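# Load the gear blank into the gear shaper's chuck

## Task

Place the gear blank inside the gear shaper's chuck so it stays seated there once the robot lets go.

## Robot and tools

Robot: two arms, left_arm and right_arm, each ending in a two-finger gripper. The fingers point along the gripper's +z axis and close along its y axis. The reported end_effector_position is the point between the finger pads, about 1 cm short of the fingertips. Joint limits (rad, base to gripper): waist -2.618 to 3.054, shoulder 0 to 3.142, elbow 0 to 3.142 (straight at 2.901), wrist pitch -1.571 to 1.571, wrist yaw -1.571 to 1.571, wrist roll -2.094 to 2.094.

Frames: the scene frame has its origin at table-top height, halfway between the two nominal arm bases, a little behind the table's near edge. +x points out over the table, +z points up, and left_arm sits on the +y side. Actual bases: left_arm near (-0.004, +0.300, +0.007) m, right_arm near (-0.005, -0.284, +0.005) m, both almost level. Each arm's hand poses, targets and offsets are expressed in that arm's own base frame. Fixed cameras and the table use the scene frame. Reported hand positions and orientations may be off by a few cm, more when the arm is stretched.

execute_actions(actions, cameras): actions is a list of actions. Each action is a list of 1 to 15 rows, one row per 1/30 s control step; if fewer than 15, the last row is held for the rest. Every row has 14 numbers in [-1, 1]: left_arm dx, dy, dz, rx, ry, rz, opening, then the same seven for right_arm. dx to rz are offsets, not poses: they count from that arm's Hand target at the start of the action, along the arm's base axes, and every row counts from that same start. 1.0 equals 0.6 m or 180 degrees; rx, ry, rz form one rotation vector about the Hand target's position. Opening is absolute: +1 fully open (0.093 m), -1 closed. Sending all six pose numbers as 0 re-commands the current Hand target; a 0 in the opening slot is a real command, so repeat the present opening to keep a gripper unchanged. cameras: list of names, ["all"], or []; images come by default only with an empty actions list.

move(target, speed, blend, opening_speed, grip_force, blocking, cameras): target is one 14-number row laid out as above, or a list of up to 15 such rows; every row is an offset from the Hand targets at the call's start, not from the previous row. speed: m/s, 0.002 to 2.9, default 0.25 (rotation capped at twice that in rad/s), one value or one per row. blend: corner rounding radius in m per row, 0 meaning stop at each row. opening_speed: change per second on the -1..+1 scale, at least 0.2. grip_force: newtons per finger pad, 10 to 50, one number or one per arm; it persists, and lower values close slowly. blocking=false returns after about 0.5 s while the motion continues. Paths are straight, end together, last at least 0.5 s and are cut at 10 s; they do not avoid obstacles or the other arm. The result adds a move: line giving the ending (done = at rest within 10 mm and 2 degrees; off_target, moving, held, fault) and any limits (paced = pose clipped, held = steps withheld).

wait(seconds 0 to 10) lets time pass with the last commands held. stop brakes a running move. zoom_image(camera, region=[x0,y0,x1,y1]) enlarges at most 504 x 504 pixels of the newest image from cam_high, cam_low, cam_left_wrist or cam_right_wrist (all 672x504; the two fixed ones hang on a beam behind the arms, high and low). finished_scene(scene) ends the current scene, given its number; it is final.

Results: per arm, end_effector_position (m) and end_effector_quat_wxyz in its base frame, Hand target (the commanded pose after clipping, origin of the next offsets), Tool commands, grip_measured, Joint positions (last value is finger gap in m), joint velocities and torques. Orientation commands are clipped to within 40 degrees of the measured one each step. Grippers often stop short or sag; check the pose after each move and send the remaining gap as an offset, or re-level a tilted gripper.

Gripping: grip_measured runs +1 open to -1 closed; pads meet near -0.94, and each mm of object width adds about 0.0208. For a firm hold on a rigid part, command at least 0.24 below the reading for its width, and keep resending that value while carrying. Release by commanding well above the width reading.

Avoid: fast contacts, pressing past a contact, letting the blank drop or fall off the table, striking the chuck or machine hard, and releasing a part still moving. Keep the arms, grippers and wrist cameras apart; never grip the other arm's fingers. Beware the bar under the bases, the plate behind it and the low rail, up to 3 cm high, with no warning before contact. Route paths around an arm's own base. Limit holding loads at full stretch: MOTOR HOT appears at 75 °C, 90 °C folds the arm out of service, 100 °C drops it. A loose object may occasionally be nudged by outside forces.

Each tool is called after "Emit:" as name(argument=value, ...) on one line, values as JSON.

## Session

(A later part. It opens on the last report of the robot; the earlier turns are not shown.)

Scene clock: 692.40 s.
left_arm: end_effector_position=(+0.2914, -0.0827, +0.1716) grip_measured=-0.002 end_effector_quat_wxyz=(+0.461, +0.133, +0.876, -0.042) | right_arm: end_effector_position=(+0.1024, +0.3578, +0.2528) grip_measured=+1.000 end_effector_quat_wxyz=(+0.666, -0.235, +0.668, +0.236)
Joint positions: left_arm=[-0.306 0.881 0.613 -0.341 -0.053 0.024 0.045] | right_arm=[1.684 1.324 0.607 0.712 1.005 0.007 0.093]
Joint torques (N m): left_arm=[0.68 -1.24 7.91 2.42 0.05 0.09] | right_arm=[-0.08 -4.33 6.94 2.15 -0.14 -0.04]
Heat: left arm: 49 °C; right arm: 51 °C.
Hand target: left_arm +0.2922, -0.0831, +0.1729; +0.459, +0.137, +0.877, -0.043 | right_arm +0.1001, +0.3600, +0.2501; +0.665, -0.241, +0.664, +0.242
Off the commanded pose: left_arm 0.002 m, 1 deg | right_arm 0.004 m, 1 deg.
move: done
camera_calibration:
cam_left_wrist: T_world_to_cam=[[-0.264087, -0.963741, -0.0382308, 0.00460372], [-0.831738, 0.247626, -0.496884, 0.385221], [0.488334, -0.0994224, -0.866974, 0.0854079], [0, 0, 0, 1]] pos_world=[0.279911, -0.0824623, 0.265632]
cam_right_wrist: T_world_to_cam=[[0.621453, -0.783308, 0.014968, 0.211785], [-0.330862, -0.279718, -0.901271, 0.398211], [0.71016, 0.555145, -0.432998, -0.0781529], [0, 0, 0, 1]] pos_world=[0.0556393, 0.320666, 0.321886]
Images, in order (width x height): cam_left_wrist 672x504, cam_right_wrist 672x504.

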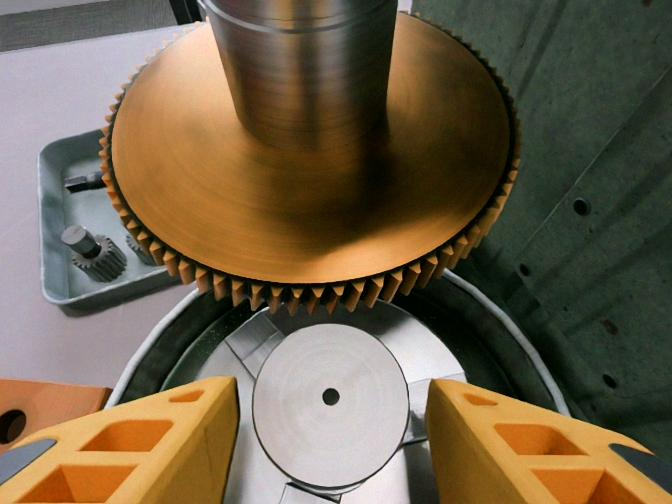

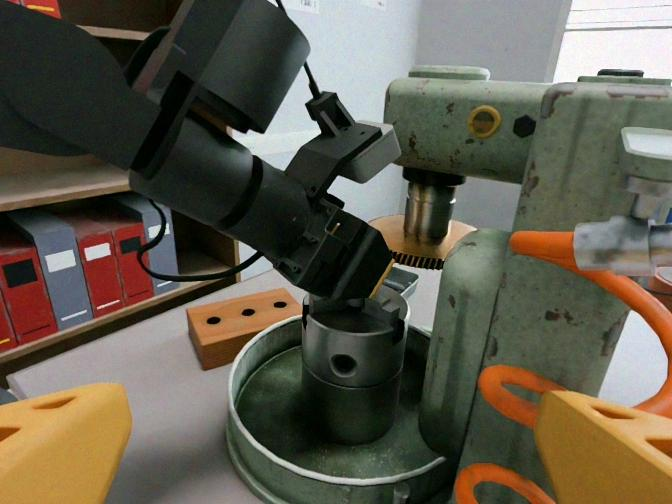

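Emit:
move(target=[[0,0,0.006,0,0,0,0.35,0,0,0,0,0,0,1],[-0.105,0.029,0.085,0,0,0,0.35,0,0,0,0,0,0,1]], speed=0.1, opening_speed=1.5, cameras=["cam_right_wrist","cam_left_wrist","cam_high"])

Emit:
zoom_image(camera="cam_right_wrist", region=[300, 220, 420, 320])

Scene clock: 699.93 s.
left_arm: end_effector_position=(+0.2307, -0.0647, +0.2162) grip_measured=+0.348 end_effector_quat_wxyz=(+0.454, +0.136, +0.879, -0.042) | right_arm: end_effector_position=(+0.1024, +0.3578, +0.2528) grip_measured=+1.000 end_effector_quat_wxyz=(+0.666, -0.235, +0.668, +0.236)
Joint positions: left_arm=[-0.311 0.631 0.749 -0.743 -0.053 0.024 0.062] | right_arm=[1.684 1.324 0.607 0.712 1.005 0.007 0.093]
Joint torques (N m): left_arm=[-0.68 -0.01 8.39 2.37 -0.1 0] | right_arm=[-0.06 -4.3 6.97 2.15 -0.13 -0.04]
Heat: left arm: 49 °C; right arm: 51 °C.
Hand target: left_arm +0.2292, -0.0657, +0.2240; +0.459, +0.137, +0.877, -0.043 | right_arm +0.1001, +0.3600, +0.2501; +0.665, -0.241, +0.664, +0.242
Off the commanded pose: left_arm 0.008 m, 1 deg | right_arm 0.004 m, 1 deg.
move: done
camera_calibration:
cam_left_wrist: T_world_to_cam=[[-0.269461, -0.962227, -0.0388605, 0.00910185], [-0.837785, 0.254129, -0.483254, 0.351317], [0.474875, -0.0976612, -0.874617, 0.160334], [0, 0, 0, 1]] pos_world=[0.220642, -0.0648634, 0.310359]
cam_right_wrist: T_world_to_cam=[[0.621453, -0.783308, 0.014968, 0.211785], [-0.330862, -0.279718, -0.901271, 0.398211], [0.71016, 0.555145, -0.432998, -0.0781529], [0, 0, 0, 1]] pos_world=[0.0556393, 0.320666, 0.321886]
Images, in order (width x height): cam_high 672x504, cam_left_wrist 672x504, cam_right_wrist 672x504.

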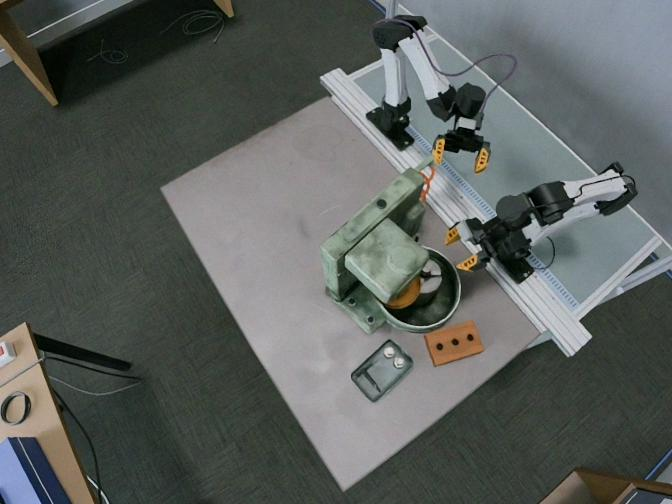

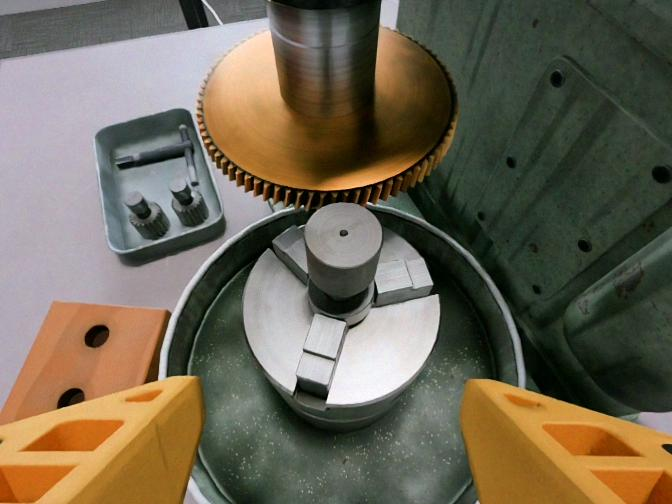

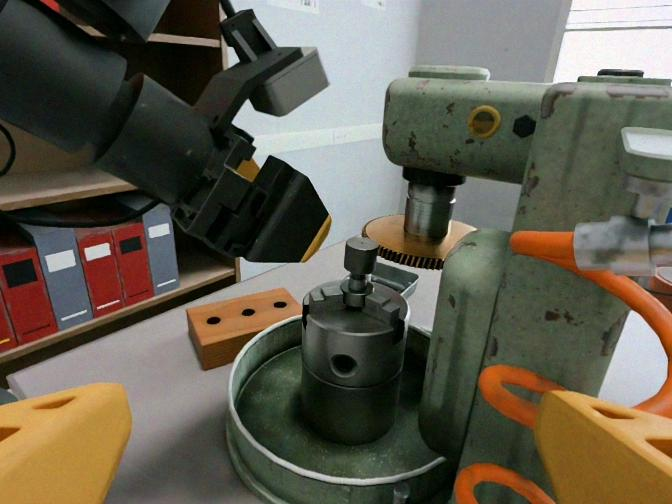

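Scaled by 4.200 from the camera's 672x504 image, which has a finer 960x720 frame.

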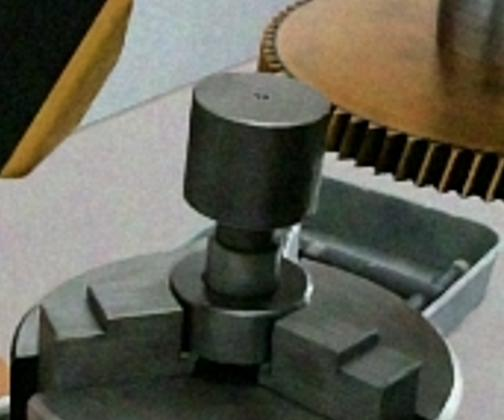

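Emit:
move(target=[0.1055,-0.0275,-0.0542,0,0,0,0.35,0,0,0,0,0,0,1], speed=0.08, cameras=["cam_right_wrist","cam_left_wrist"])

Emit:
zoom_image(camera="cam_right_wrist", region=[300, 220, 420, 320])

Scene clock: 739.13 s.
left_arm: end_effector_position=(+0.2925, -0.0822, +0.1981) grip_measured=+0.348 end_effector_quat_wxyz=(+0.465, +0.132, +0.875, -0.043) | right_arm: end_effector_position=(+0.1024, +0.3578, +0.2528) grip_measured=+1.000 end_effector_quat_wxyz=(+0.666, -0.235, +0.668, +0.236)
Joint positions: left_arm=[-0.3 0.882 0.712 -0.43 -0.048 0.024 0.062] | right_arm=[1.684 1.324 0.607 0.712 1.005 0.007 0.093]
Joint torques (N m): left_arm=[0.69 -1.31 5.71 2.64 0.07 0.12] | right_arm=[-0.09 -4.34 6.97 2.15 -0.14 -0.04]
Heat: left arm: 49 °C; right arm: 51 °C.
Hand target: left_arm +0.2925, -0.0822, +0.1915; +0.459, +0.137, +0.877, -0.044 | right_arm +0.1001, +0.3600, +0.2501; +0.665, -0.241, +0.664, +0.242
Off the commanded pose: left_arm 0.007 m, 1 deg | right_arm 0.004 m, 1 deg.
move: done
camera_calibration:
cam_left_wrist: T_world_to_cam=[[-0.262652, -0.964251, -0.035115, 0.00533469], [-0.828476, 0.244025, -0.504063, 0.399342], [0.494612, -0.103301, -0.862953, 0.105029], [0, 0, 0, 1]] pos_world=[0.280298, -0.0814556, 0.292116]
cam_right_wrist: T_world_to_cam=[[0.621453, -0.783308, 0.014968, 0.211785], [-0.330862, -0.279718, -0.901271, 0.398211], [0.71016, 0.555145, -0.432998, -0.0781529], [0, 0, 0, 1]] pos_world=[0.0556393, 0.320666, 0.321886]
Images, in order (width x height): cam_left_wrist 672x504, cam_right_wrist 672x504.

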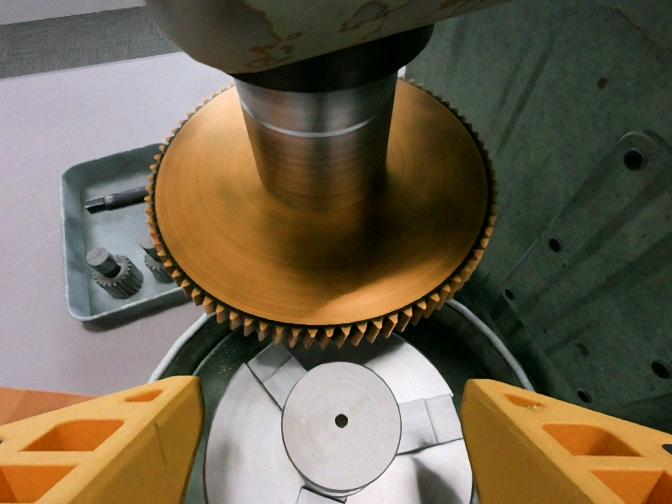

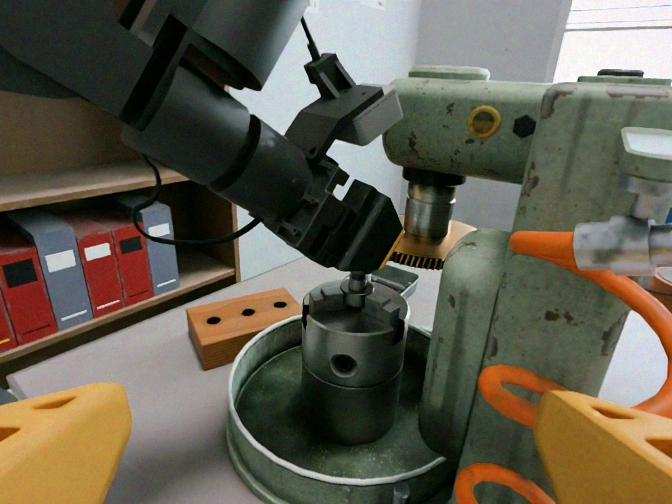

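Scaled by 4.200 from the camera's 672x504 image, which has a finer 960x720 frame.

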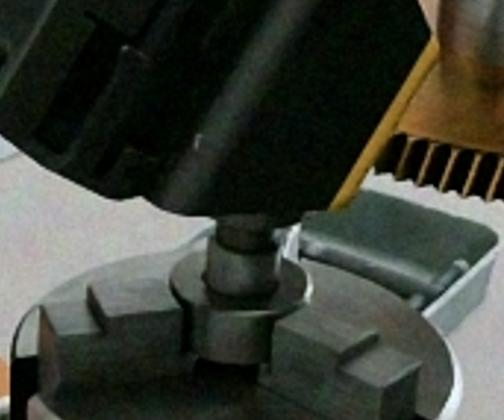

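Emit:
move(target=[[-0.0015,-0.005,-0.021,0,0,0,0.35,0,0,0,0,0,0,1],[-0.0015,-0.005,-0.021,0,0,0,-0.6,0,0,0,0,0,0,1]], speed=0.04, opening_speed=0.8, cameras=["cam_right_wrist","cam_left_wrist"])

Emit:
zoom_image(camera="cam_right_wrist", region=[300, 220, 420, 320])

Scene clock: 749.67 s.
left_arm: end_effector_position=(+0.2927, -0.0832, +0.1855) grip_measured=-0.467 end_effector_quat_wxyz=(+0.464, +0.133, +0.874, -0.044) | right_arm: end_effector_position=(+0.1024, +0.3578, +0.2528) grip_measured=+1.000 end_effector_quat_wxyz=(+0.666, -0.235, +0.668, +0.236)
Joint positions: left_arm=[-0.303 0.882 0.662 -0.381 -0.048 0.024 0.023] | right_arm=[1.684 1.324 0.607 0.712 1.005 0.007 0.093]
Joint torques (N m): left_arm=[-0.81 -1.43 5.63 2.63 -0.1 0.04] | right_arm=[-0.08 -4.33 6.97 2.15 -0.14 -0.04]
Heat: left arm: 49 °C; right arm: 51 °C.
Hand target: left_arm +0.2916, -0.0852, +0.1788; +0.459, +0.137, +0.877, -0.043 | right_arm +0.1001, +0.3600, +0.2501; +0.665, -0.241, +0.664, +0.242
Off the commanded pose: left_arm 0.007 m, 1 deg | right_arm 0.004 m, 1 deg.
move: done
camera_calibration:
cam_left_wrist: T_world_to_cam=[[-0.265594, -0.963445, -0.0351257, 0.00490715], [-0.827898, 0.246595, -0.503761, 0.393452], [0.494008, -0.104716, -0.863128, 0.0940046], [0, 0, 0, 1]] pos_world=[0.280602, -0.0824515, 0.279516]
cam_right_wrist: T_world_to_cam=[[0.621453, -0.783308, 0.014968, 0.211785], [-0.330862, -0.279718, -0.901271, 0.398211], [0.71016, 0.555145, -0.432998, -0.0781529], [0, 0, 0, 1]] pos_world=[0.0556393, 0.320666, 0.321886]
Images, in order (width x height): cam_left_wrist 672x504, cam_right_wrist 672x504.

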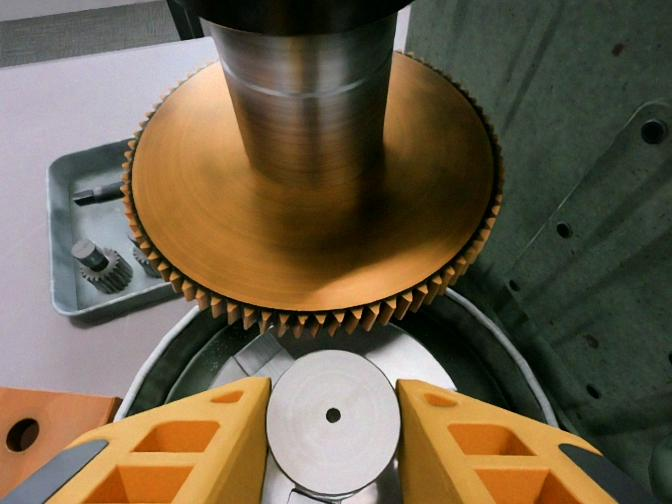

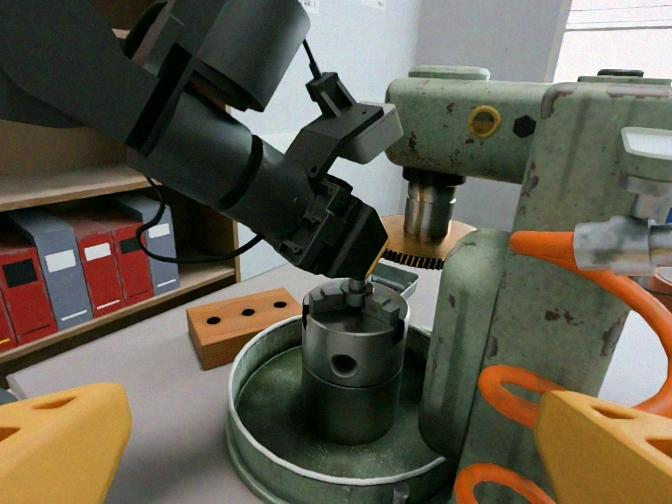

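Scaled by 4.200 from the camera's 672x504 image, which has a finer 960x720 frame.

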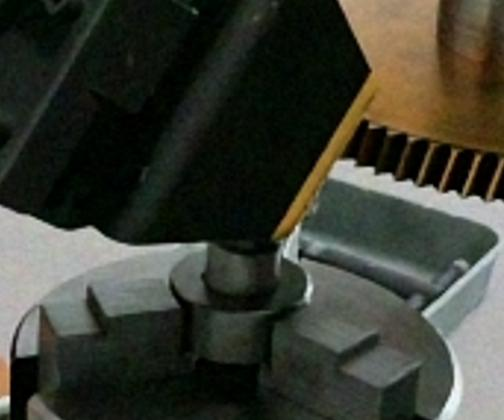

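Emit:
move(target=[0.0008,0.003,-0.016,-0.0015,-0.005,0,-0.6,0,0,0,0,0,0,1], speed=0.03)

Scene clock: 752.77 s.
left_arm: end_effector_position=(+0.2931, -0.0833, +0.1831) grip_measured=-0.481 end_effector_quat_wxyz=(+0.479, +0.132, +0.867, -0.046) | right_arm: end_effector_position=(+0.1024, +0.3578, +0.2528) grip_measured=+1.000 end_effector_quat_wxyz=(+0.666, -0.235, +0.668, +0.236)
Joint positions: left_arm=[-0.303 0.862 0.62 -0.326 -0.048 0.024 0.022] | right_arm=[1.684 1.324 0.607 0.712 1.005 0.007 0.093]
Joint torques (N m): left_arm=[0.29 -0.61 4.56 2.73 -0.01 0.08] | right_arm=[-0.08 -4.34 6.95 2.15 -0.14 -0.04]
Heat: left arm: 50 °C; right arm: 51 °C.
Hand target: left_arm +0.2920, -0.0834, +0.1692; +0.466, +0.136, +0.873, -0.044 | right_arm +0.1001, +0.3600, +0.2501; +0.665, -0.241, +0.664, +0.242
Off the commanded pose: left_arm 0.014 m, 2 deg | right_arm 0.004 m, 1 deg.
move: off_target (left_arm)

Emit:
move(target=[[-0.004,0.003,0.014,0.0,0.0,0,-0.6,0,0,0,0,0,0,1],[-0.009,0.007,0.01,0,0,0,-0.6,0,0,0,0,0,0,1],[-0.007,0.006,-0.004,0,0,0,-0.6,0,0,0,0,0,0,1]], speed=0.03)

Scene clock: 762.93 s.
left_arm: end_effector_position=(+0.2929, -0.0819, +0.1845) grip_measured=-0.482 end_effector_quat_wxyz=(+0.488, +0.130, +0.862, -0.048) | right_arm: end_effector_position=(+0.1024, +0.3578, +0.2528) grip_measured=+1.000 end_effector_quat_wxyz=(+0.666, -0.235, +0.668, +0.236)
Joint positions: left_arm=[-0.295 0.845 0.603 -0.304 -0.041 0.027 0.022] | right_arm=[1.684 1.324 0.607 0.712 1.005 0.007 0.093]
Joint torques (N m): left_arm=[0.77 -1.21 4.67 2.42 0.04 0.12] | right_arm=[-0.06 -4.31 6.93 2.15 -0.14 -0.04]
Heat: left arm: 50 °C; right arm: 51 °C.
Hand target: left_arm +0.2879, -0.0798, +0.1668; +0.466, +0.136, +0.873, -0.044 | right_arm +0.1001, +0.3600, +0.2501; +0.665, -0.241, +0.664, +0.242
Off the commanded pose: left_arm 0.019 m, 3 deg | right_arm 0.004 m, 1 deg.
move: off_target (left_arm)

Emit:
wait(seconds=0.05, cameras=["cam_right_wrist","cam_left_wrist"])

Emit:
zoom_image(camera="cam_right_wrist", region=[330, 260, 390, 310])

Emit:
zoom_image(camera="cam_left_wrist", region=[230, 310, 430, 504])

Scene clock: 767.07 s.
left_arm: end_effector_position=(+0.2929, -0.0819, +0.1845) grip_measured=-0.482 end_effector_quat_wxyz=(+0.488, +0.130, +0.862, -0.048) | right_arm: end_effector_position=(+0.1024, +0.3578, +0.2528) grip_measured=+1.000 end_effector_quat_wxyz=(+0.666, -0.235, +0.668, +0.236)
Joint positions: left_arm=[-0.295 0.845 0.603 -0.304 -0.041 0.027 0.022] | right_arm=[1.684 1.324 0.607 0.712 1.005 0.007 0.093]
Joint torques (N m): left_arm=[0.79 -1.18 4.7 2.41 0.05 0.12] | right_arm=[-0.08 -4.33 6.94 2.15 -0.14 -0.04]
Heat: left arm: 50 °C; right arm: 51 °C.
Hand target: left_arm +0.2879, -0.0798, +0.1668; +0.466, +0.136, +0.873, -0.044 | right_arm +0.1001, +0.3600, +0.2501; +0.665, -0.241, +0.664, +0.242
Tool commands: left_gripper/opening=-0.6 right_gripper/opening=+1.0
Off the commanded pose: left_arm 0.019 m, 3 deg | right_arm 0.004 m, 1 deg.
wait: 0.07 s; at rest from the start
camera_calibration:
cam_left_wrist: T_world_to_cam=[[-0.262799, -0.964317, -0.0320729, 0.00475682], [-0.801175, 0.236621, -0.549662, 0.39261], [0.537638, -0.118755, -0.834771, 0.0739885], [0, 0, 0, 1]] pos_world=[0.276021, -0.0795262, 0.277719]
cam_right_wrist: T_world_to_cam=[[0.621453, -0.783308, 0.014968, 0.211785], [-0.330862, -0.279718, -0.901271, 0.398211], [0.71016, 0.555145, -0.432998, -0.0781529], [0, 0, 0, 1]] pos_world=[0.0556393, 0.320666, 0.321886]
Images, in order (width x height): cam_left_wrist 672x504, cam_right_wrist 672x504.

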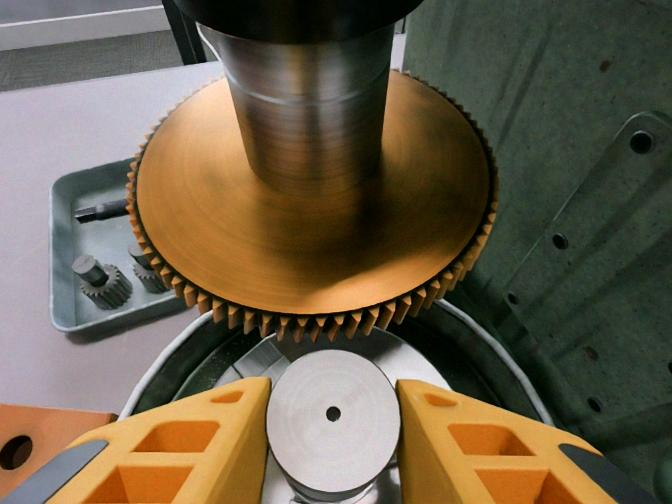

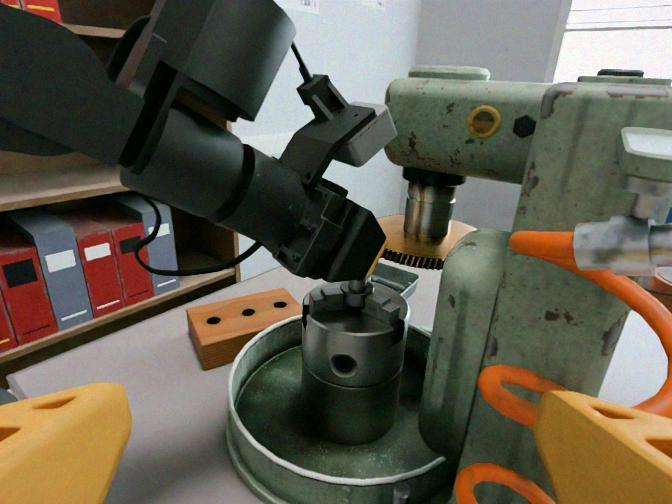

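Scaled by 8.400 from the camera's 672x504 image, which has a finer 960x720 frame.

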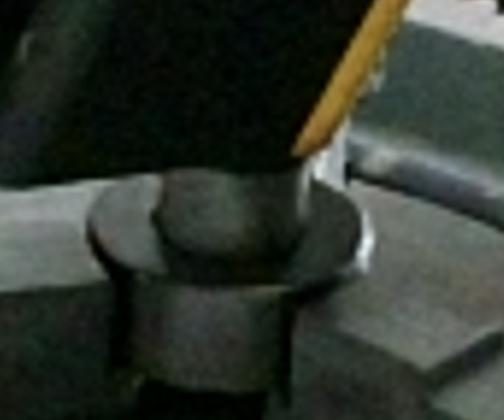

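Scaled by 2.520 from the camera's 672x504 image, which has a finer 960x720 frame.

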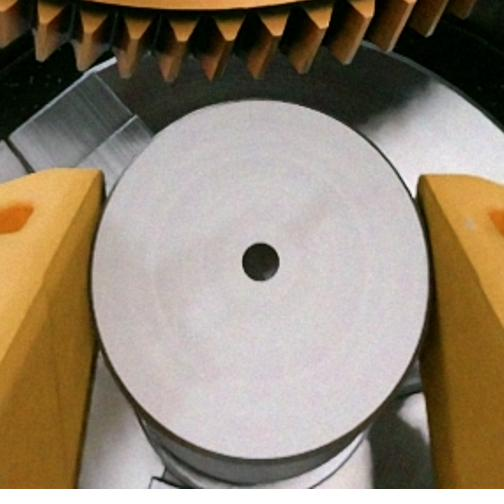

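Emit:
move(target=[[0.006,-0.004,0.022,0.0012,0.0045,0,-0.6,0,0,0,0,0,0,1],[0.004,-0.008,0.016,0.0012,0.0045,0,-0.6,0,0,0,0,0,0,1],[0.004,-0.006,0.006,0.0012,0.0045,0,-0.6,0,0,0,0,0,0,1]], speed=0.03, grip_force=12)

Scene clock: 810.23 s.
left_arm: end_effector_position=(+0.2926, -0.0835, +0.1850) grip_measured=-0.409 end_effector_quat_wxyz=(+0.477, +0.133, +0.868, -0.047) | right_arm: end_effector_position=(+0.1024, +0.3578, +0.2528) grip_measured=+1.000 end_effector_quat_wxyz=(+0.666, -0.235, +0.668, +0.236)
Joint positions: left_arm=[-0.302 0.863 0.631 -0.341 -0.043 0.027 0.026] | right_arm=[1.684 1.324 0.607 0.712 1.005 0.007 0.093]
Joint torques (N m): left_arm=[-0.12 -0.53 5.15 2.53 -0.07 0.05] | right_arm=[-0.08 -4.34 6.94 2.15 -0.14 -0.04]
Heat: left arm: 49 °C; right arm: 51 °C.
Hand target: left_arm +0.2903, -0.0834, +0.1706; +0.460, +0.137, +0.876, -0.044 | right_arm +0.1001, +0.3600, +0.2501; +0.665, -0.241, +0.664, +0.242
Off the commanded pose: left_arm 0.015 m, 2 deg | right_arm 0.004 m, 1 deg.
grip_force (N): 12, 12
move: off_target (left_arm)

Emit:
move(target=[[0.007,0.001,0,0,0,0,-0.6,0,0,0,0,0,0,1],[0.005,0.001,-0.005,0,0,0,-0.6,0,0,0,0,0,0,1]], speed=0.03, cameras=["cam_right_wrist"])

Emit:
zoom_image(camera="cam_right_wrist", region=[330, 260, 390, 310])

Scene clock: 815.07 s.
left_arm: end_effector_position=(+0.2933, -0.0832, +0.1834) grip_measured=-0.409 end_effector_quat_wxyz=(+0.474, +0.133, +0.869, -0.046) | right_arm: end_effector_position=(+0.1024, +0.3578, +0.2528) grip_measured=+1.000 end_effector_quat_wxyz=(+0.666, -0.235, +0.668, +0.236)
Joint positions: left_arm=[-0.3 0.869 0.631 -0.34 -0.043 0.027 0.026] | right_arm=[1.684 1.324 0.607 0.712 1.005 0.007 0.093]
Joint torques (N m): left_arm=[0.53 -0.01 4.45 2.75 0 0.09] | right_arm=[-0.06 -4.33 6.93 2.15 -0.14 -0.04]
Heat: left arm: 49 °C; right arm: 51 °C.
Hand target: left_arm +0.2933, -0.0828, +0.1675; +0.460, +0.137, +0.876, -0.044 | right_arm +0.1001, +0.3600, +0.2501; +0.665, -0.241, +0.664, +0.242
Off the commanded pose: left_arm 0.016 m, 2 deg | right_arm 0.004 m, 1 deg.
grip_force (N): 12, 12
move: off_target (left_arm)
camera_calibration:
cam_right_wrist: T_world_to_cam=[[0.621453, -0.783308, 0.014968, 0.211785], [-0.330862, -0.279718, -0.901271, 0.398211], [0.71016, 0.555145, -0.432998, -0.0781529], [0, 0, 0, 1]] pos_world=[0.0556393, 0.320666, 0.321886]
Images, in order (width x height): cam_right_wrist 672x504.

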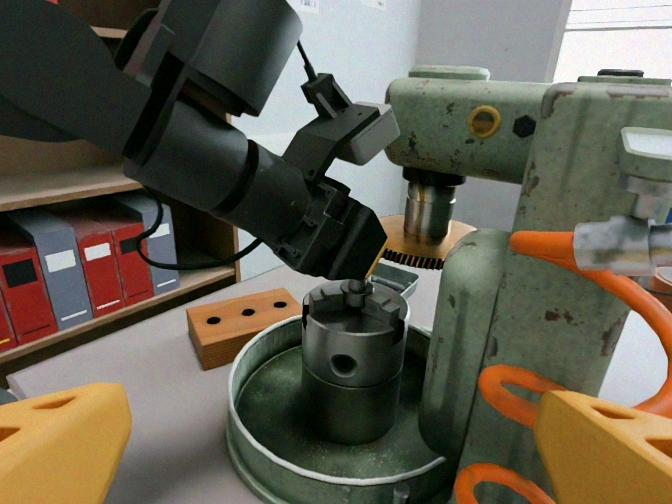

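Scaled by 8.400 from the camera's 672x504 image, which has a finer 960x720 frame.

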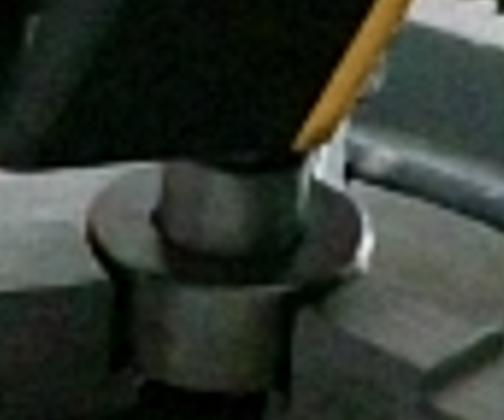

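Emit:
move(target=[[0.006,-0.004,0,0,0,0,-0.6,0,0,0,0,0,0,1],[0.004,-0.003,-0.004,0,0,0,-0.6,0,0,0,0,0,0,1]], speed=0.03)

Scene clock: 820.33 s.
left_arm: end_effector_position=(+0.2936, -0.0833, +0.1832) grip_measured=-0.409 end_effector_quat_wxyz=(+0.474, +0.133, +0.869, -0.046) | right_arm: end_effector_position=(+0.1024, +0.3578, +0.2528) grip_measured=+1.000 end_effector_quat_wxyz=(+0.666, -0.235, +0.668, +0.236)
Joint positions: left_arm=[-0.3 0.871 0.631 -0.339 -0.043 0.027 0.026] | right_arm=[1.684 1.324 0.607 0.712 1.005 0.007 0.093]
Joint torques (N m): left_arm=[0.01 1.02 3.99 2.93 -0.04 0.06] | right_arm=[-0.06 -4.33 6.95 2.15 -0.13 -0.04]
Heat: left arm: 49 °C; right arm: 51 °C.
Hand target: left_arm +0.2957, -0.0846, +0.1650; +0.459, +0.137, +0.876, -0.044 | right_arm +0.1001, +0.3600, +0.2501; +0.665, -0.241, +0.664, +0.242
Off the commanded pose: left_arm 0.018 m, 2 deg | right_arm 0.004 m, 1 deg.
grip_force (N): 12, 12
move: off_target (left_arm)

Emit:
move(target=[[-0.002,0.001,0.022,-0.0015,-0.0054,0,-0.6,0,0,0,0,0,0,1],[-0.006,0.002,0.018,-0.002,-0.007,0,-0.6,0,0,0,0,0,0,1],[-0.005,0.001,0.004,-0.002,-0.007,0,-0.6,0,0,0,0,0,0,1]], speed=0.03, cameras=["cam_right_wrist","cam_left_wrist"])

Emit:
zoom_image(camera="cam_right_wrist", region=[330, 260, 390, 310])

Emit:
zoom_image(camera="cam_left_wrist", region=[230, 310, 430, 504])

Scene clock: 860.97 s.
left_arm: end_effector_position=(+0.2934, -0.0833, +0.1830) grip_measured=-0.409 end_effector_quat_wxyz=(+0.484, +0.132, +0.864, -0.047) | right_arm: end_effector_position=(+0.1024, +0.3578, +0.2528) grip_measured=+1.000 end_effector_quat_wxyz=(+0.666, -0.235, +0.668, +0.236)
Joint positions: left_arm=[-0.3 0.856 0.608 -0.308 -0.043 0.027 0.026] | right_arm=[1.684 1.324 0.607 0.712 1.005 0.007 0.093]
Joint torques (N m): left_arm=[-0.25 -0.1 4.42 2.77 -0.06 0.05] | right_arm=[-0.06 -4.34 6.97 2.15 -0.14 -0.04]
Heat: left arm: 52 °C; right arm: 51 °C.
Hand target: left_arm +0.2927, -0.0840, +0.1674; +0.470, +0.136, +0.871, -0.045 | right_arm +0.1001, +0.3600, +0.2501; +0.665, -0.241, +0.664, +0.242
Off the commanded pose: left_arm 0.016 m, 2 deg | right_arm 0.004 m, 1 deg.
grip_force (N): 12, 12
move: off_target (left_arm)
camera_calibration:
cam_left_wrist: T_world_to_cam=[[-0.266299, -0.963313, -0.0333689, 0.00480241], [-0.80518, 0.241349, -0.541697, 0.392522], [0.529877, -0.117385, -0.839911, 0.0756614], [0, 0, 0, 1]] pos_world=[0.277239, -0.081227, 0.276337]
cam_right_wrist: T_world_to_cam=[[0.621453, -0.783308, 0.014968, 0.211785], [-0.330862, -0.279718, -0.901271, 0.398211], [0.71016, 0.555145, -0.432998, -0.0781529], [0, 0, 0, 1]] pos_world=[0.0556393, 0.320666, 0.321886]
Images, in order (width x height): cam_left_wrist 672x504, cam_right_wrist 672x504.

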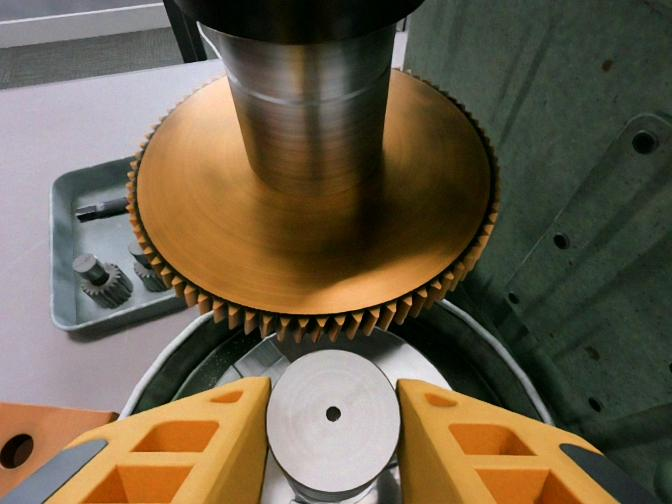

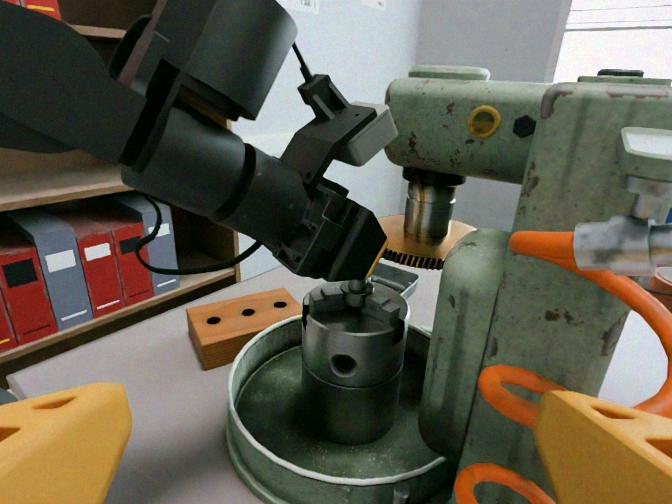

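Scaled by 8.400 from the camera's 672x504 image, which has a finer 960x720 frame.

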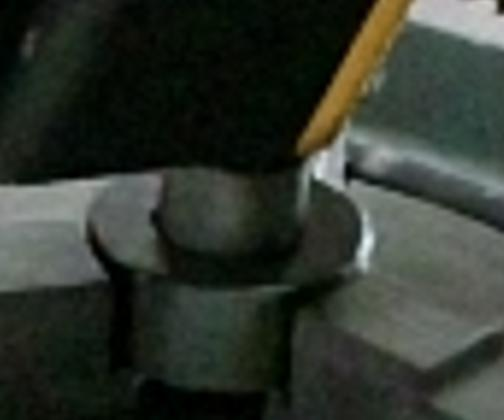

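Scaled by 2.520 from the camera's 672x504 image, which has a finer 960x720 frame.

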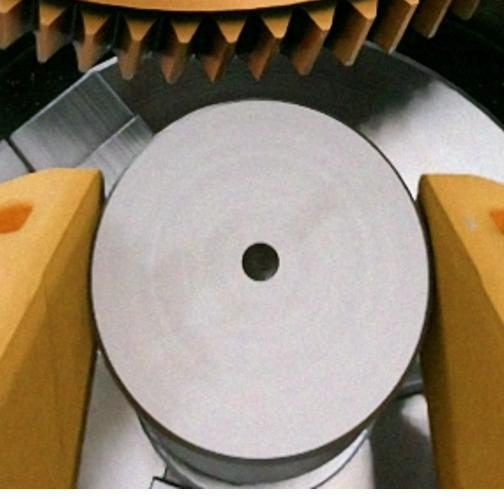

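Emit:
move(target=[[0,0,0.05,0,0,0,-0.6,0,0,0,0,0,0,1],[-0.002,0,0.09,0,0,0,-0.6,0,0,0,0,0,0,1],[-0.075,0.02,0.11,0,0,0,-0.6,0,0,0,0,0,0,1],[-0.075,0.02,0.08,0,0,0,-0.6,0,0,0,0,0,0,1]], speed=0.08, grip_force=40, cameras=["cam_right_wrist","cam_left_wrist"])

Emit:
zoom_image(camera="cam_left_wrist", region=[300, 230, 400, 330])

Emit:
zoom_image(camera="cam_right_wrist", region=[290, 210, 400, 310])

Scene clock: 876.50 s.
left_arm: end_effector_position=(+0.2438, -0.0697, +0.2087) grip_measured=-0.445 end_effector_quat_wxyz=(+0.451, +0.139, +0.881, -0.042) | right_arm: end_effector_position=(+0.1024, +0.3578, +0.2528) grip_measured=+1.000 end_effector_quat_wxyz=(+0.666, -0.235, +0.668, +0.236)
Joint positions: left_arm=[-0.312 0.687 0.731 -0.676 -0.05 0.027 0.024] | right_arm=[1.684 1.324 0.607 0.712 1.005 0.007 0.093]
Joint torques (N m): left_arm=[-0.81 -1.25 6.04 2.98 -0.12 -0.03] | right_arm=[-0.05 -4.31 6.95 2.16 -0.14 -0.04]
Heat: left arm: 52 °C; right arm: 51 °C.
Hand target: left_arm +0.2477, -0.0720, +0.2156; +0.470, +0.136, +0.871, -0.045 | right_arm +0.1001, +0.3600, +0.2501; +0.665, -0.241, +0.664, +0.242
Off the commanded pose: left_arm 0.008 m, 2 deg | right_arm 0.004 m, 1 deg.
grip_force (N): 40, 40
move: done
camera_calibration:
cam_left_wrist: T_world_to_cam=[[-0.274425, -0.960789, -0.0397006, 0.00902824], [-0.839646, 0.259538, -0.477111, 0.359514], [0.468707, -0.0975969, -0.877946, 0.149309], [0, 0, 0, 1]] pos_world=[0.234359, -0.0700613, 0.302972]
cam_right_wrist: T_world_to_cam=[[0.621453, -0.783308, 0.014968, 0.211785], [-0.330862, -0.279718, -0.901271, 0.398211], [0.71016, 0.555145, -0.432998, -0.0781529], [0, 0, 0, 1]] pos_world=[0.0556393, 0.320666, 0.321886]
Images, in order (width x height): cam_left_wrist 672x504, cam_right_wrist 672x504.

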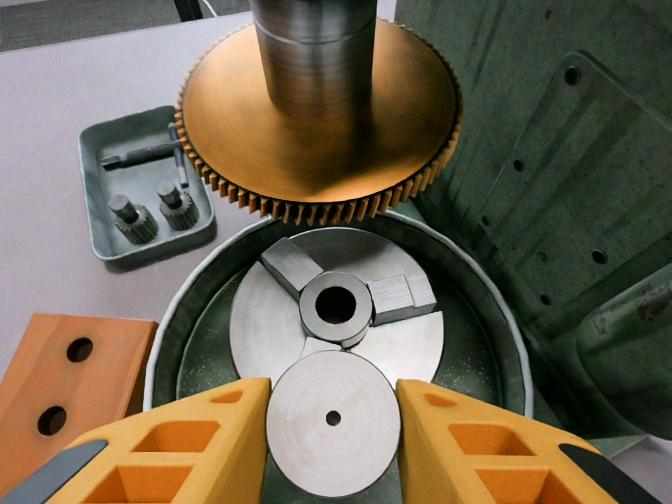

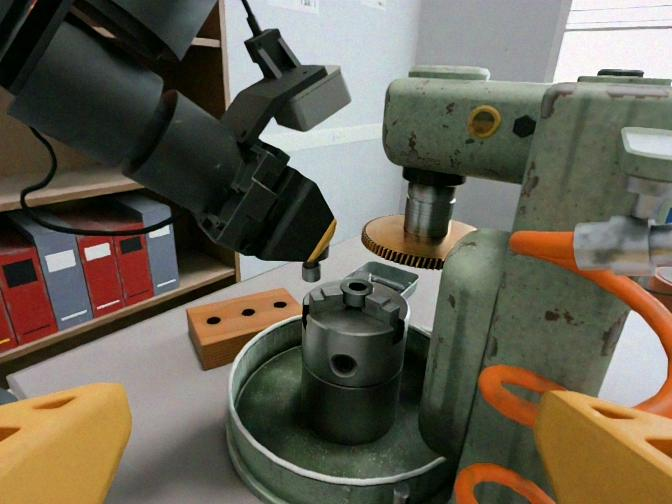

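Scaled by 5.040 from the camera's 672x504 image, which has a finer 960x720 frame.

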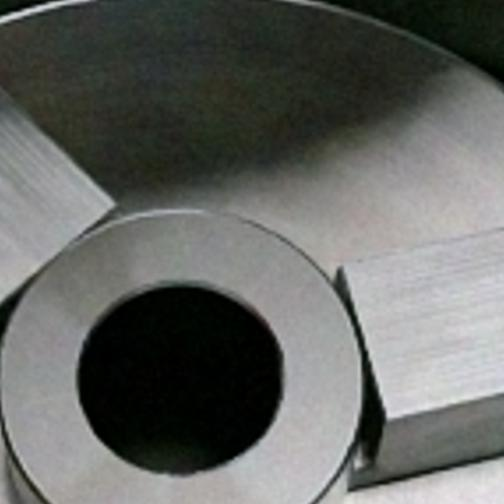

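Scaled by 4.582 from the camera's 672x504 image, which has a finer 960x720 frame.

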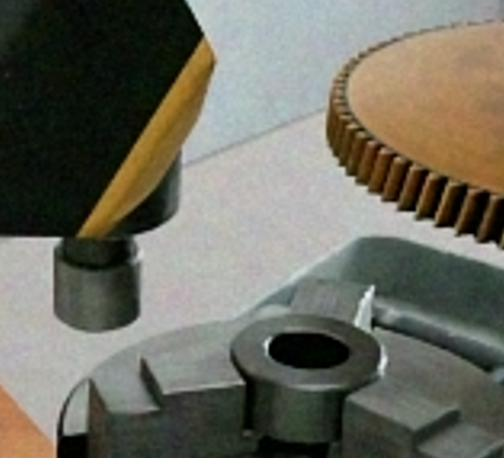

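Emit:
zoom_image(camera="cam_right_wrist", region=[290, 240, 340, 290])

Emit:
zoom_image(camera="cam_right_wrist", region=[330, 270, 390, 320])

Scaled by 10.080 from the camera's 672x504 image, which has a finer 960x720 frame.

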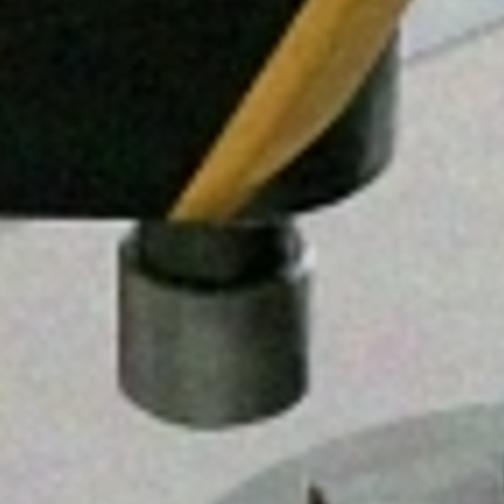

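Scaled by 8.400 from the camera's 672x504 image, which has a finer 960x720 frame.

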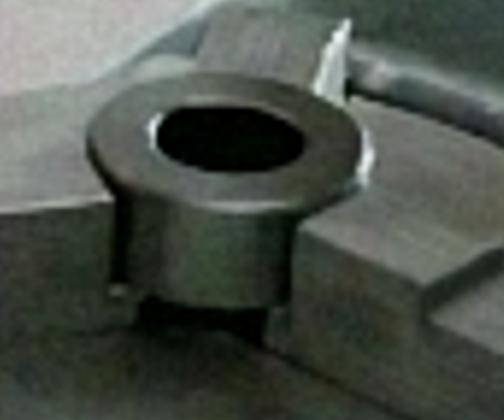

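Emit:
zoom_image(camera="cam_right_wrist", region=[290, 280, 420, 450])

Scaled by 2.965 from the camera's 672x504 image, which has a finer 960x720 frame.

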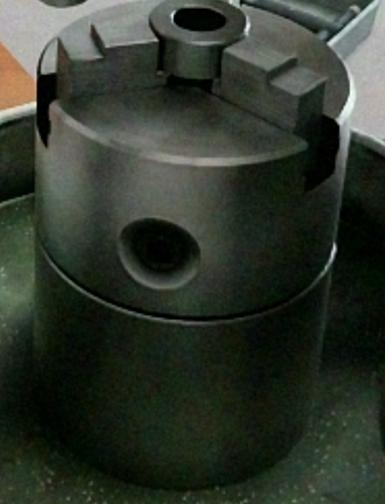

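Emit:
move(target=[[0.0,0,0.03,0.001,0.004,0,-0.6,0,0,0,0,0,0,1],[0.075,-0.018,0.02,0.001,0.004,0,-0.6,0,0,0,0,0,0,1],[0.077,-0.019,-0.03,0.001,0.004,0,-0.6,0,0,0,0,0,0,1]], speed=0.08, blend=[0.01,0,0], cameras=["cam_right_wrist"])

Emit:
zoom_image(camera="cam_right_wrist", region=[330, 250, 390, 310])

Scene clock: 920.67 s.
left_arm: end_effector_position=(+0.2894, -0.0817, +0.1939) grip_measured=-0.445 end_effector_quat_wxyz=(+0.451, +0.135, +0.881, -0.040) | right_arm: end_effector_position=(+0.1024, +0.3578, +0.2528) grip_measured=+1.000 end_effector_quat_wxyz=(+0.666, -0.235, +0.668, +0.236)
Joint positions: left_arm=[-0.303 0.889 0.723 -0.466 -0.05 0.027 0.024] | right_arm=[1.684 1.324 0.607 0.712 1.005 0.007 0.093]
Joint torques (N m): left_arm=[0.53 -1.84 6.09 2.99 0.06 0.08] | right_arm=[-0.06 -4.33 6.94 2.16 -0.14 -0.04]
Heat: left arm: 53 °C; right arm: 51 °C.
Hand target: left_arm +0.2939, -0.0834, +0.1974; +0.464, +0.137, +0.874, -0.044 | right_arm +0.1001, +0.3600, +0.2501; +0.665, -0.241, +0.664, +0.242
Off the commanded pose: left_arm 0.006 m, 2 deg | right_arm 0.004 m, 1 deg.
grip_force (N): 40, 40
move: done; blend cut to 0.0089 m at target 1
camera_calibration:
cam_right_wrist: T_world_to_cam=[[0.621453, -0.783308, 0.014968, 0.211785], [-0.330862, -0.279718, -0.901271, 0.398211], [0.71016, 0.555145, -0.432998, -0.0781529], [0, 0, 0, 1]] pos_world=[0.0556393, 0.320666, 0.321886]
Images, in order (width x height): cam_right_wrist 672x504.

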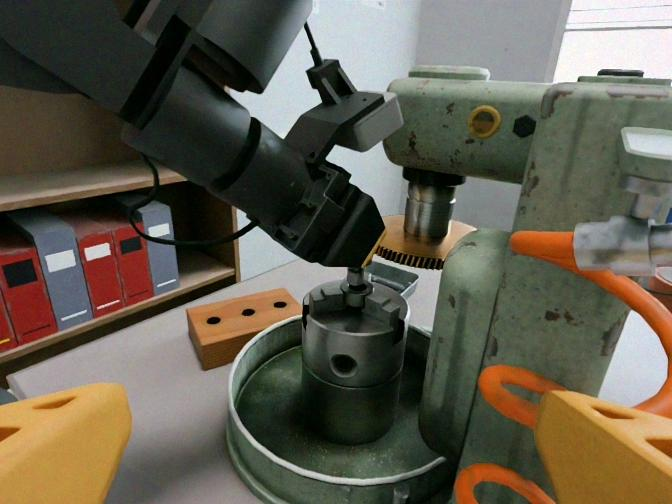

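Scaled by 8.400 from the camera's 672x504 image, which has a finer 960x720 frame.

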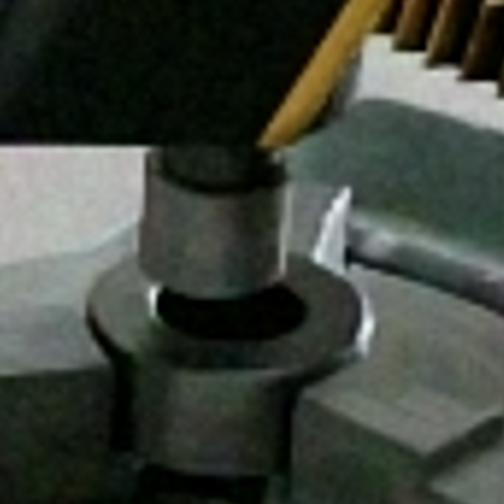

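Emit:
move(target=[0.003,-0.002,0.0,-0.0014,-0.0054,0,-0.6,0,0,0,0,0,0,1], speed=0.04, cameras=["cam_right_wrist"])

Emit:
zoom_image(camera="cam_right_wrist", region=[330, 250, 390, 310])

Scene clock: 928.30 s.
left_arm: end_effector_position=(+0.2916, -0.0823, +0.1930) grip_measured=-0.445 end_effector_quat_wxyz=(+0.457, +0.135, +0.878, -0.041) | right_arm: end_effector_position=(+0.1024, +0.3578, +0.2528) grip_measured=+1.000 end_effector_quat_wxyz=(+0.666, -0.235, +0.668, +0.236)
Joint positions: left_arm=[-0.303 0.889 0.708 -0.436 -0.05 0.027 0.024] | right_arm=[1.684 1.324 0.607 0.712 1.005 0.007 0.093]
Joint torques (N m): left_arm=[0.13 -2.07 6.09 2.99 -0.01 0.06] | right_arm=[-0.08 -4.31 6.93 2.15 -0.14 -0.05]
Heat: left arm: 54 °C; right arm: 51 °C.
Hand target: left_arm +0.2957, -0.0846, +0.1975; +0.472, +0.136, +0.870, -0.045 | right_arm +0.1001, +0.3600, +0.2501; +0.665, -0.241, +0.664, +0.242
Off the commanded pose: left_arm 0.006 m, 2 deg | right_arm 0.004 m, 1 deg.
grip_force (N): 40, 40
move: done
camera_calibration:
cam_right_wrist: T_world_to_cam=[[0.621453, -0.783308, 0.014968, 0.211785], [-0.330862, -0.279718, -0.901271, 0.398211], [0.71016, 0.555145, -0.432998, -0.0781529], [0, 0, 0, 1]] pos_world=[0.0556393, 0.320666, 0.321886]
Images, in order (width x height): cam_right_wrist 672x504.

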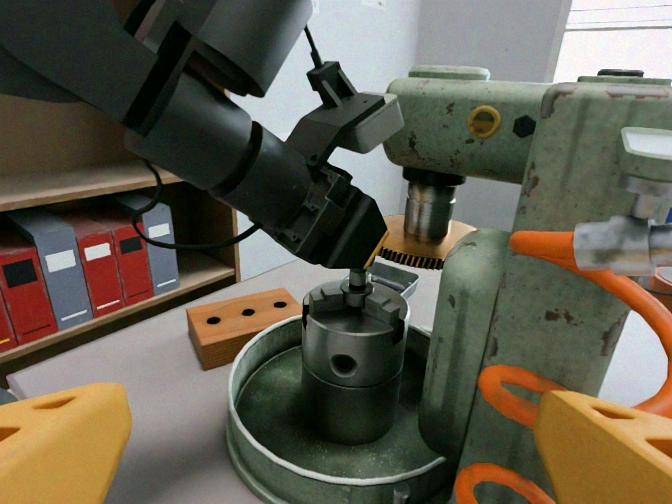

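Scaled by 8.400 from the camera's 672x504 image, which has a finer 960x720 frame.

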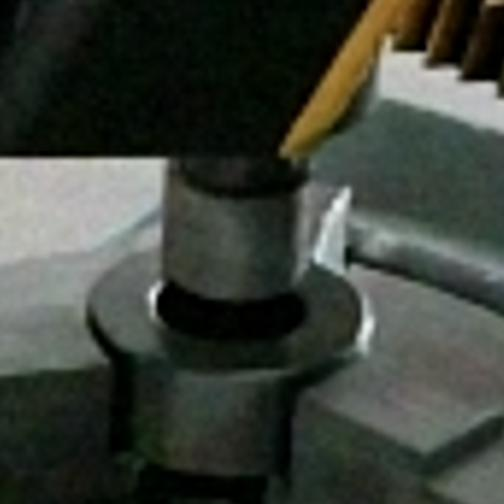

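Emit:
move(target=[0,0,-0.0115,0,0,0,-0.6,0,0,0,0,0,0,1], speed=0.03)

Scene clock: 934.70 s.
left_arm: end_effector_position=(+0.2925, -0.0826, +0.1888) grip_measured=-0.445 end_effector_quat_wxyz=(+0.459, +0.134, +0.877, -0.041) | right_arm: end_effector_position=(+0.1024, +0.3578, +0.2528) grip_measured=+1.000 end_effector_quat_wxyz=(+0.666, -0.235, +0.668, +0.236)
Joint positions: left_arm=[-0.303 0.889 0.688 -0.412 -0.05 0.027 0.024] | right_arm=[1.684 1.324 0.607 0.712 1.005 0.007 0.093]
Joint torques (N m): left_arm=[0.13 -2.21 5.49 3.05 -0.01 0.06] | right_arm=[-0.06 -4.33 6.94 2.15 -0.14 -0.05]
Heat: left arm: 54 °C; right arm: 51 °C.
Hand target: left_arm +0.2957, -0.0846, +0.1906; +0.472, +0.136, +0.870, -0.045 | right_arm +0.1001, +0.3600, +0.2501; +0.665, -0.241, +0.664, +0.242
Off the commanded pose: left_arm 0.004 m, 2 deg | right_arm 0.004 m, 1 deg.
grip_force (N): 40, 40
move: done

Emit:
move(target=[[-0.006,0.001,0.004,0,0,0,-0.6,0,0,0,0,0,0,1],[-0.0085,0.0015,0.002,0,0,0,-0.6,0,0,0,0,0,0,1]], speed=0.03)

Scene clock: 939.30 s.
left_arm: end_effector_position=(+0.2908, -0.0821, +0.1886) grip_measured=-0.445 end_effector_quat_wxyz=(+0.462, +0.134, +0.876, -0.042) | right_arm: end_effector_position=(+0.1024, +0.3578, +0.2528) grip_measured=+1.000 end_effector_quat_wxyz=(+0.666, -0.235, +0.668, +0.236)
Joint positions: left_arm=[-0.303 0.877 0.678 -0.409 -0.05 0.027 0.024] | right_arm=[1.684 1.324 0.607 0.712 1.005 0.007 0.093]
Joint torques (N m): left_arm=[-0.23 -3.19 5.94 2.79 -0.02 0.03] | right_arm=[-0.09 -4.34 6.97 2.15 -0.13 -0.04]
Heat: left arm: 53 °C; right arm: 51 °C.
Hand target: left_arm +0.2905, -0.0837, +0.1917; +0.471, +0.136, +0.870, -0.045 | right_arm +0.1001, +0.3600, +0.2501; +0.665, -0.241, +0.664, +0.242
Off the commanded pose: left_arm 0.004 m, 1 deg | right_arm 0.004 m, 1 deg.
grip_force (N): 40, 40
move: done

Emit:
move(target=[0.0005,-0.0012,-0.01,0,0,0,-0.6,0,0,0,0,0,0,1], speed=0.03, cameras=["cam_right_wrist"])

Emit:
zoom_image(camera="cam_right_wrist", region=[330, 250, 390, 310])

Scene clock: 943.53 s.
left_arm: end_effector_position=(+0.2916, -0.0823, +0.1884) grip_measured=-0.445 end_effector_quat_wxyz=(+0.469, +0.133, +0.872, -0.043) | right_arm: end_effector_position=(+0.1024, +0.3578, +0.2528) grip_measured=+1.000 end_effector_quat_wxyz=(+0.666, -0.235, +0.668, +0.236)
Joint positions: left_arm=[-0.303 0.869 0.661 -0.383 -0.05 0.027 0.024] | right_arm=[1.684 1.324 0.607 0.712 1.005 0.007 0.093]
Joint torques (N m): left_arm=[-0.55 -2.25 5.45 2.77 -0.06 0.03] | right_arm=[-0.09 -4.33 6.95 2.15 -0.14 -0.04]
Heat: left arm: 53 °C; right arm: 51 °C.
Hand target: left_arm +0.2909, -0.0844, +0.1858; +0.472, +0.136, +0.870, -0.045 | right_arm +0.1001, +0.3600, +0.2501; +0.665, -0.241, +0.664, +0.242
Off the commanded pose: left_arm 0.004 m, 1 deg | right_arm 0.004 m, 1 deg.
grip_force (N): 40, 40
move: done
camera_calibration:
cam_right_wrist: T_world_to_cam=[[0.621453, -0.783308, 0.014968, 0.211785], [-0.330862, -0.279718, -0.901271, 0.398211], [0.71016, 0.555145, -0.432998, -0.0781529], [0, 0, 0, 1]] pos_world=[0.0556393, 0.320666, 0.321886]
Images, in order (width x height): cam_right_wrist 672x504.

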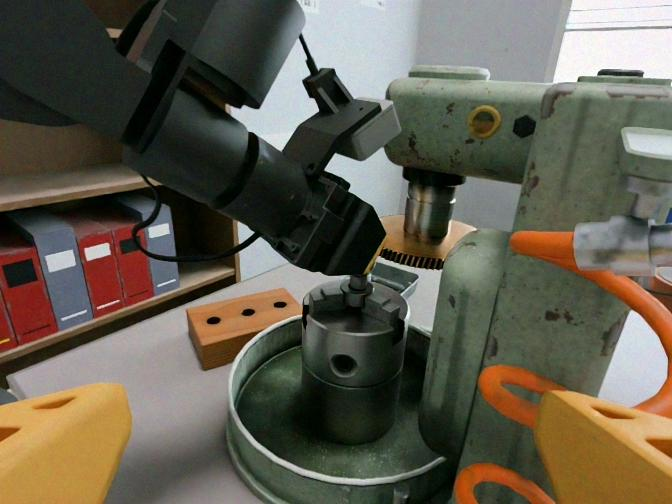

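Scaled by 8.400 from the camera's 672x504 image, which has a finer 960x720 frame.

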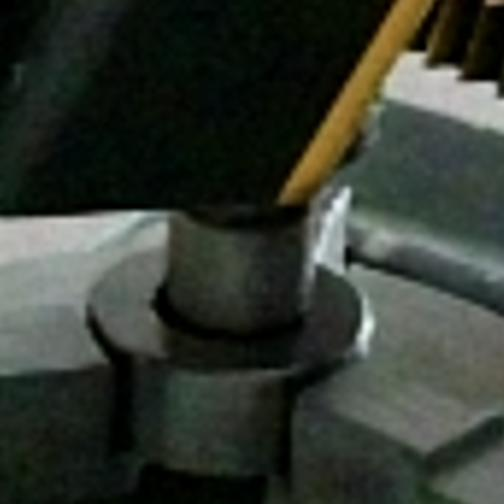

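Emit:
move(target=[[-0.001,-0.002,0.012,0,0,0,-0.6,0,0,0,0,0,0,1],[-0.004,-0.004,0.012,0.001,0.003,0,-0.6,0,0,0,0,0,0,1],[-0.0035,-0.0025,0.005,0.001,0.003,0,-0.6,0,0,0,0,0,0,1]], speed=0.03)

Scene clock: 949.13 s.
left_arm: end_effector_position=(+0.2910, -0.0832, +0.1880) grip_measured=-0.445 end_effector_quat_wxyz=(+0.469, +0.135, +0.872, -0.038) | right_arm: end_effector_position=(+0.1024, +0.3578, +0.2528) grip_measured=+1.000 end_effector_quat_wxyz=(+0.666, -0.235, +0.668, +0.236)
Joint positions: left_arm=[-0.316 0.869 0.661 -0.385 -0.068 0.027 0.024] | right_arm=[1.684 1.324 0.607 0.712 1.005 0.007 0.093]
Joint torques (N m): left_arm=[-0.49 -2.26 7.15 2.44 0.01 -0.02] | right_arm=[-0.06 -4.33 6.95 2.15 -0.14 -0.04]
Heat: left arm: 53 °C; right arm: 51 °C.
Hand target: left_arm +0.2888, -0.0859, +0.1888; +0.467, +0.136, +0.872, -0.045 | right_arm +0.1001, +0.3600, +0.2501; +0.665, -0.241, +0.664, +0.242
Off the commanded pose: left_arm 0.004 m, 1 deg | right_arm 0.004 m, 1 deg.
grip_force (N): 40, 40
move: done


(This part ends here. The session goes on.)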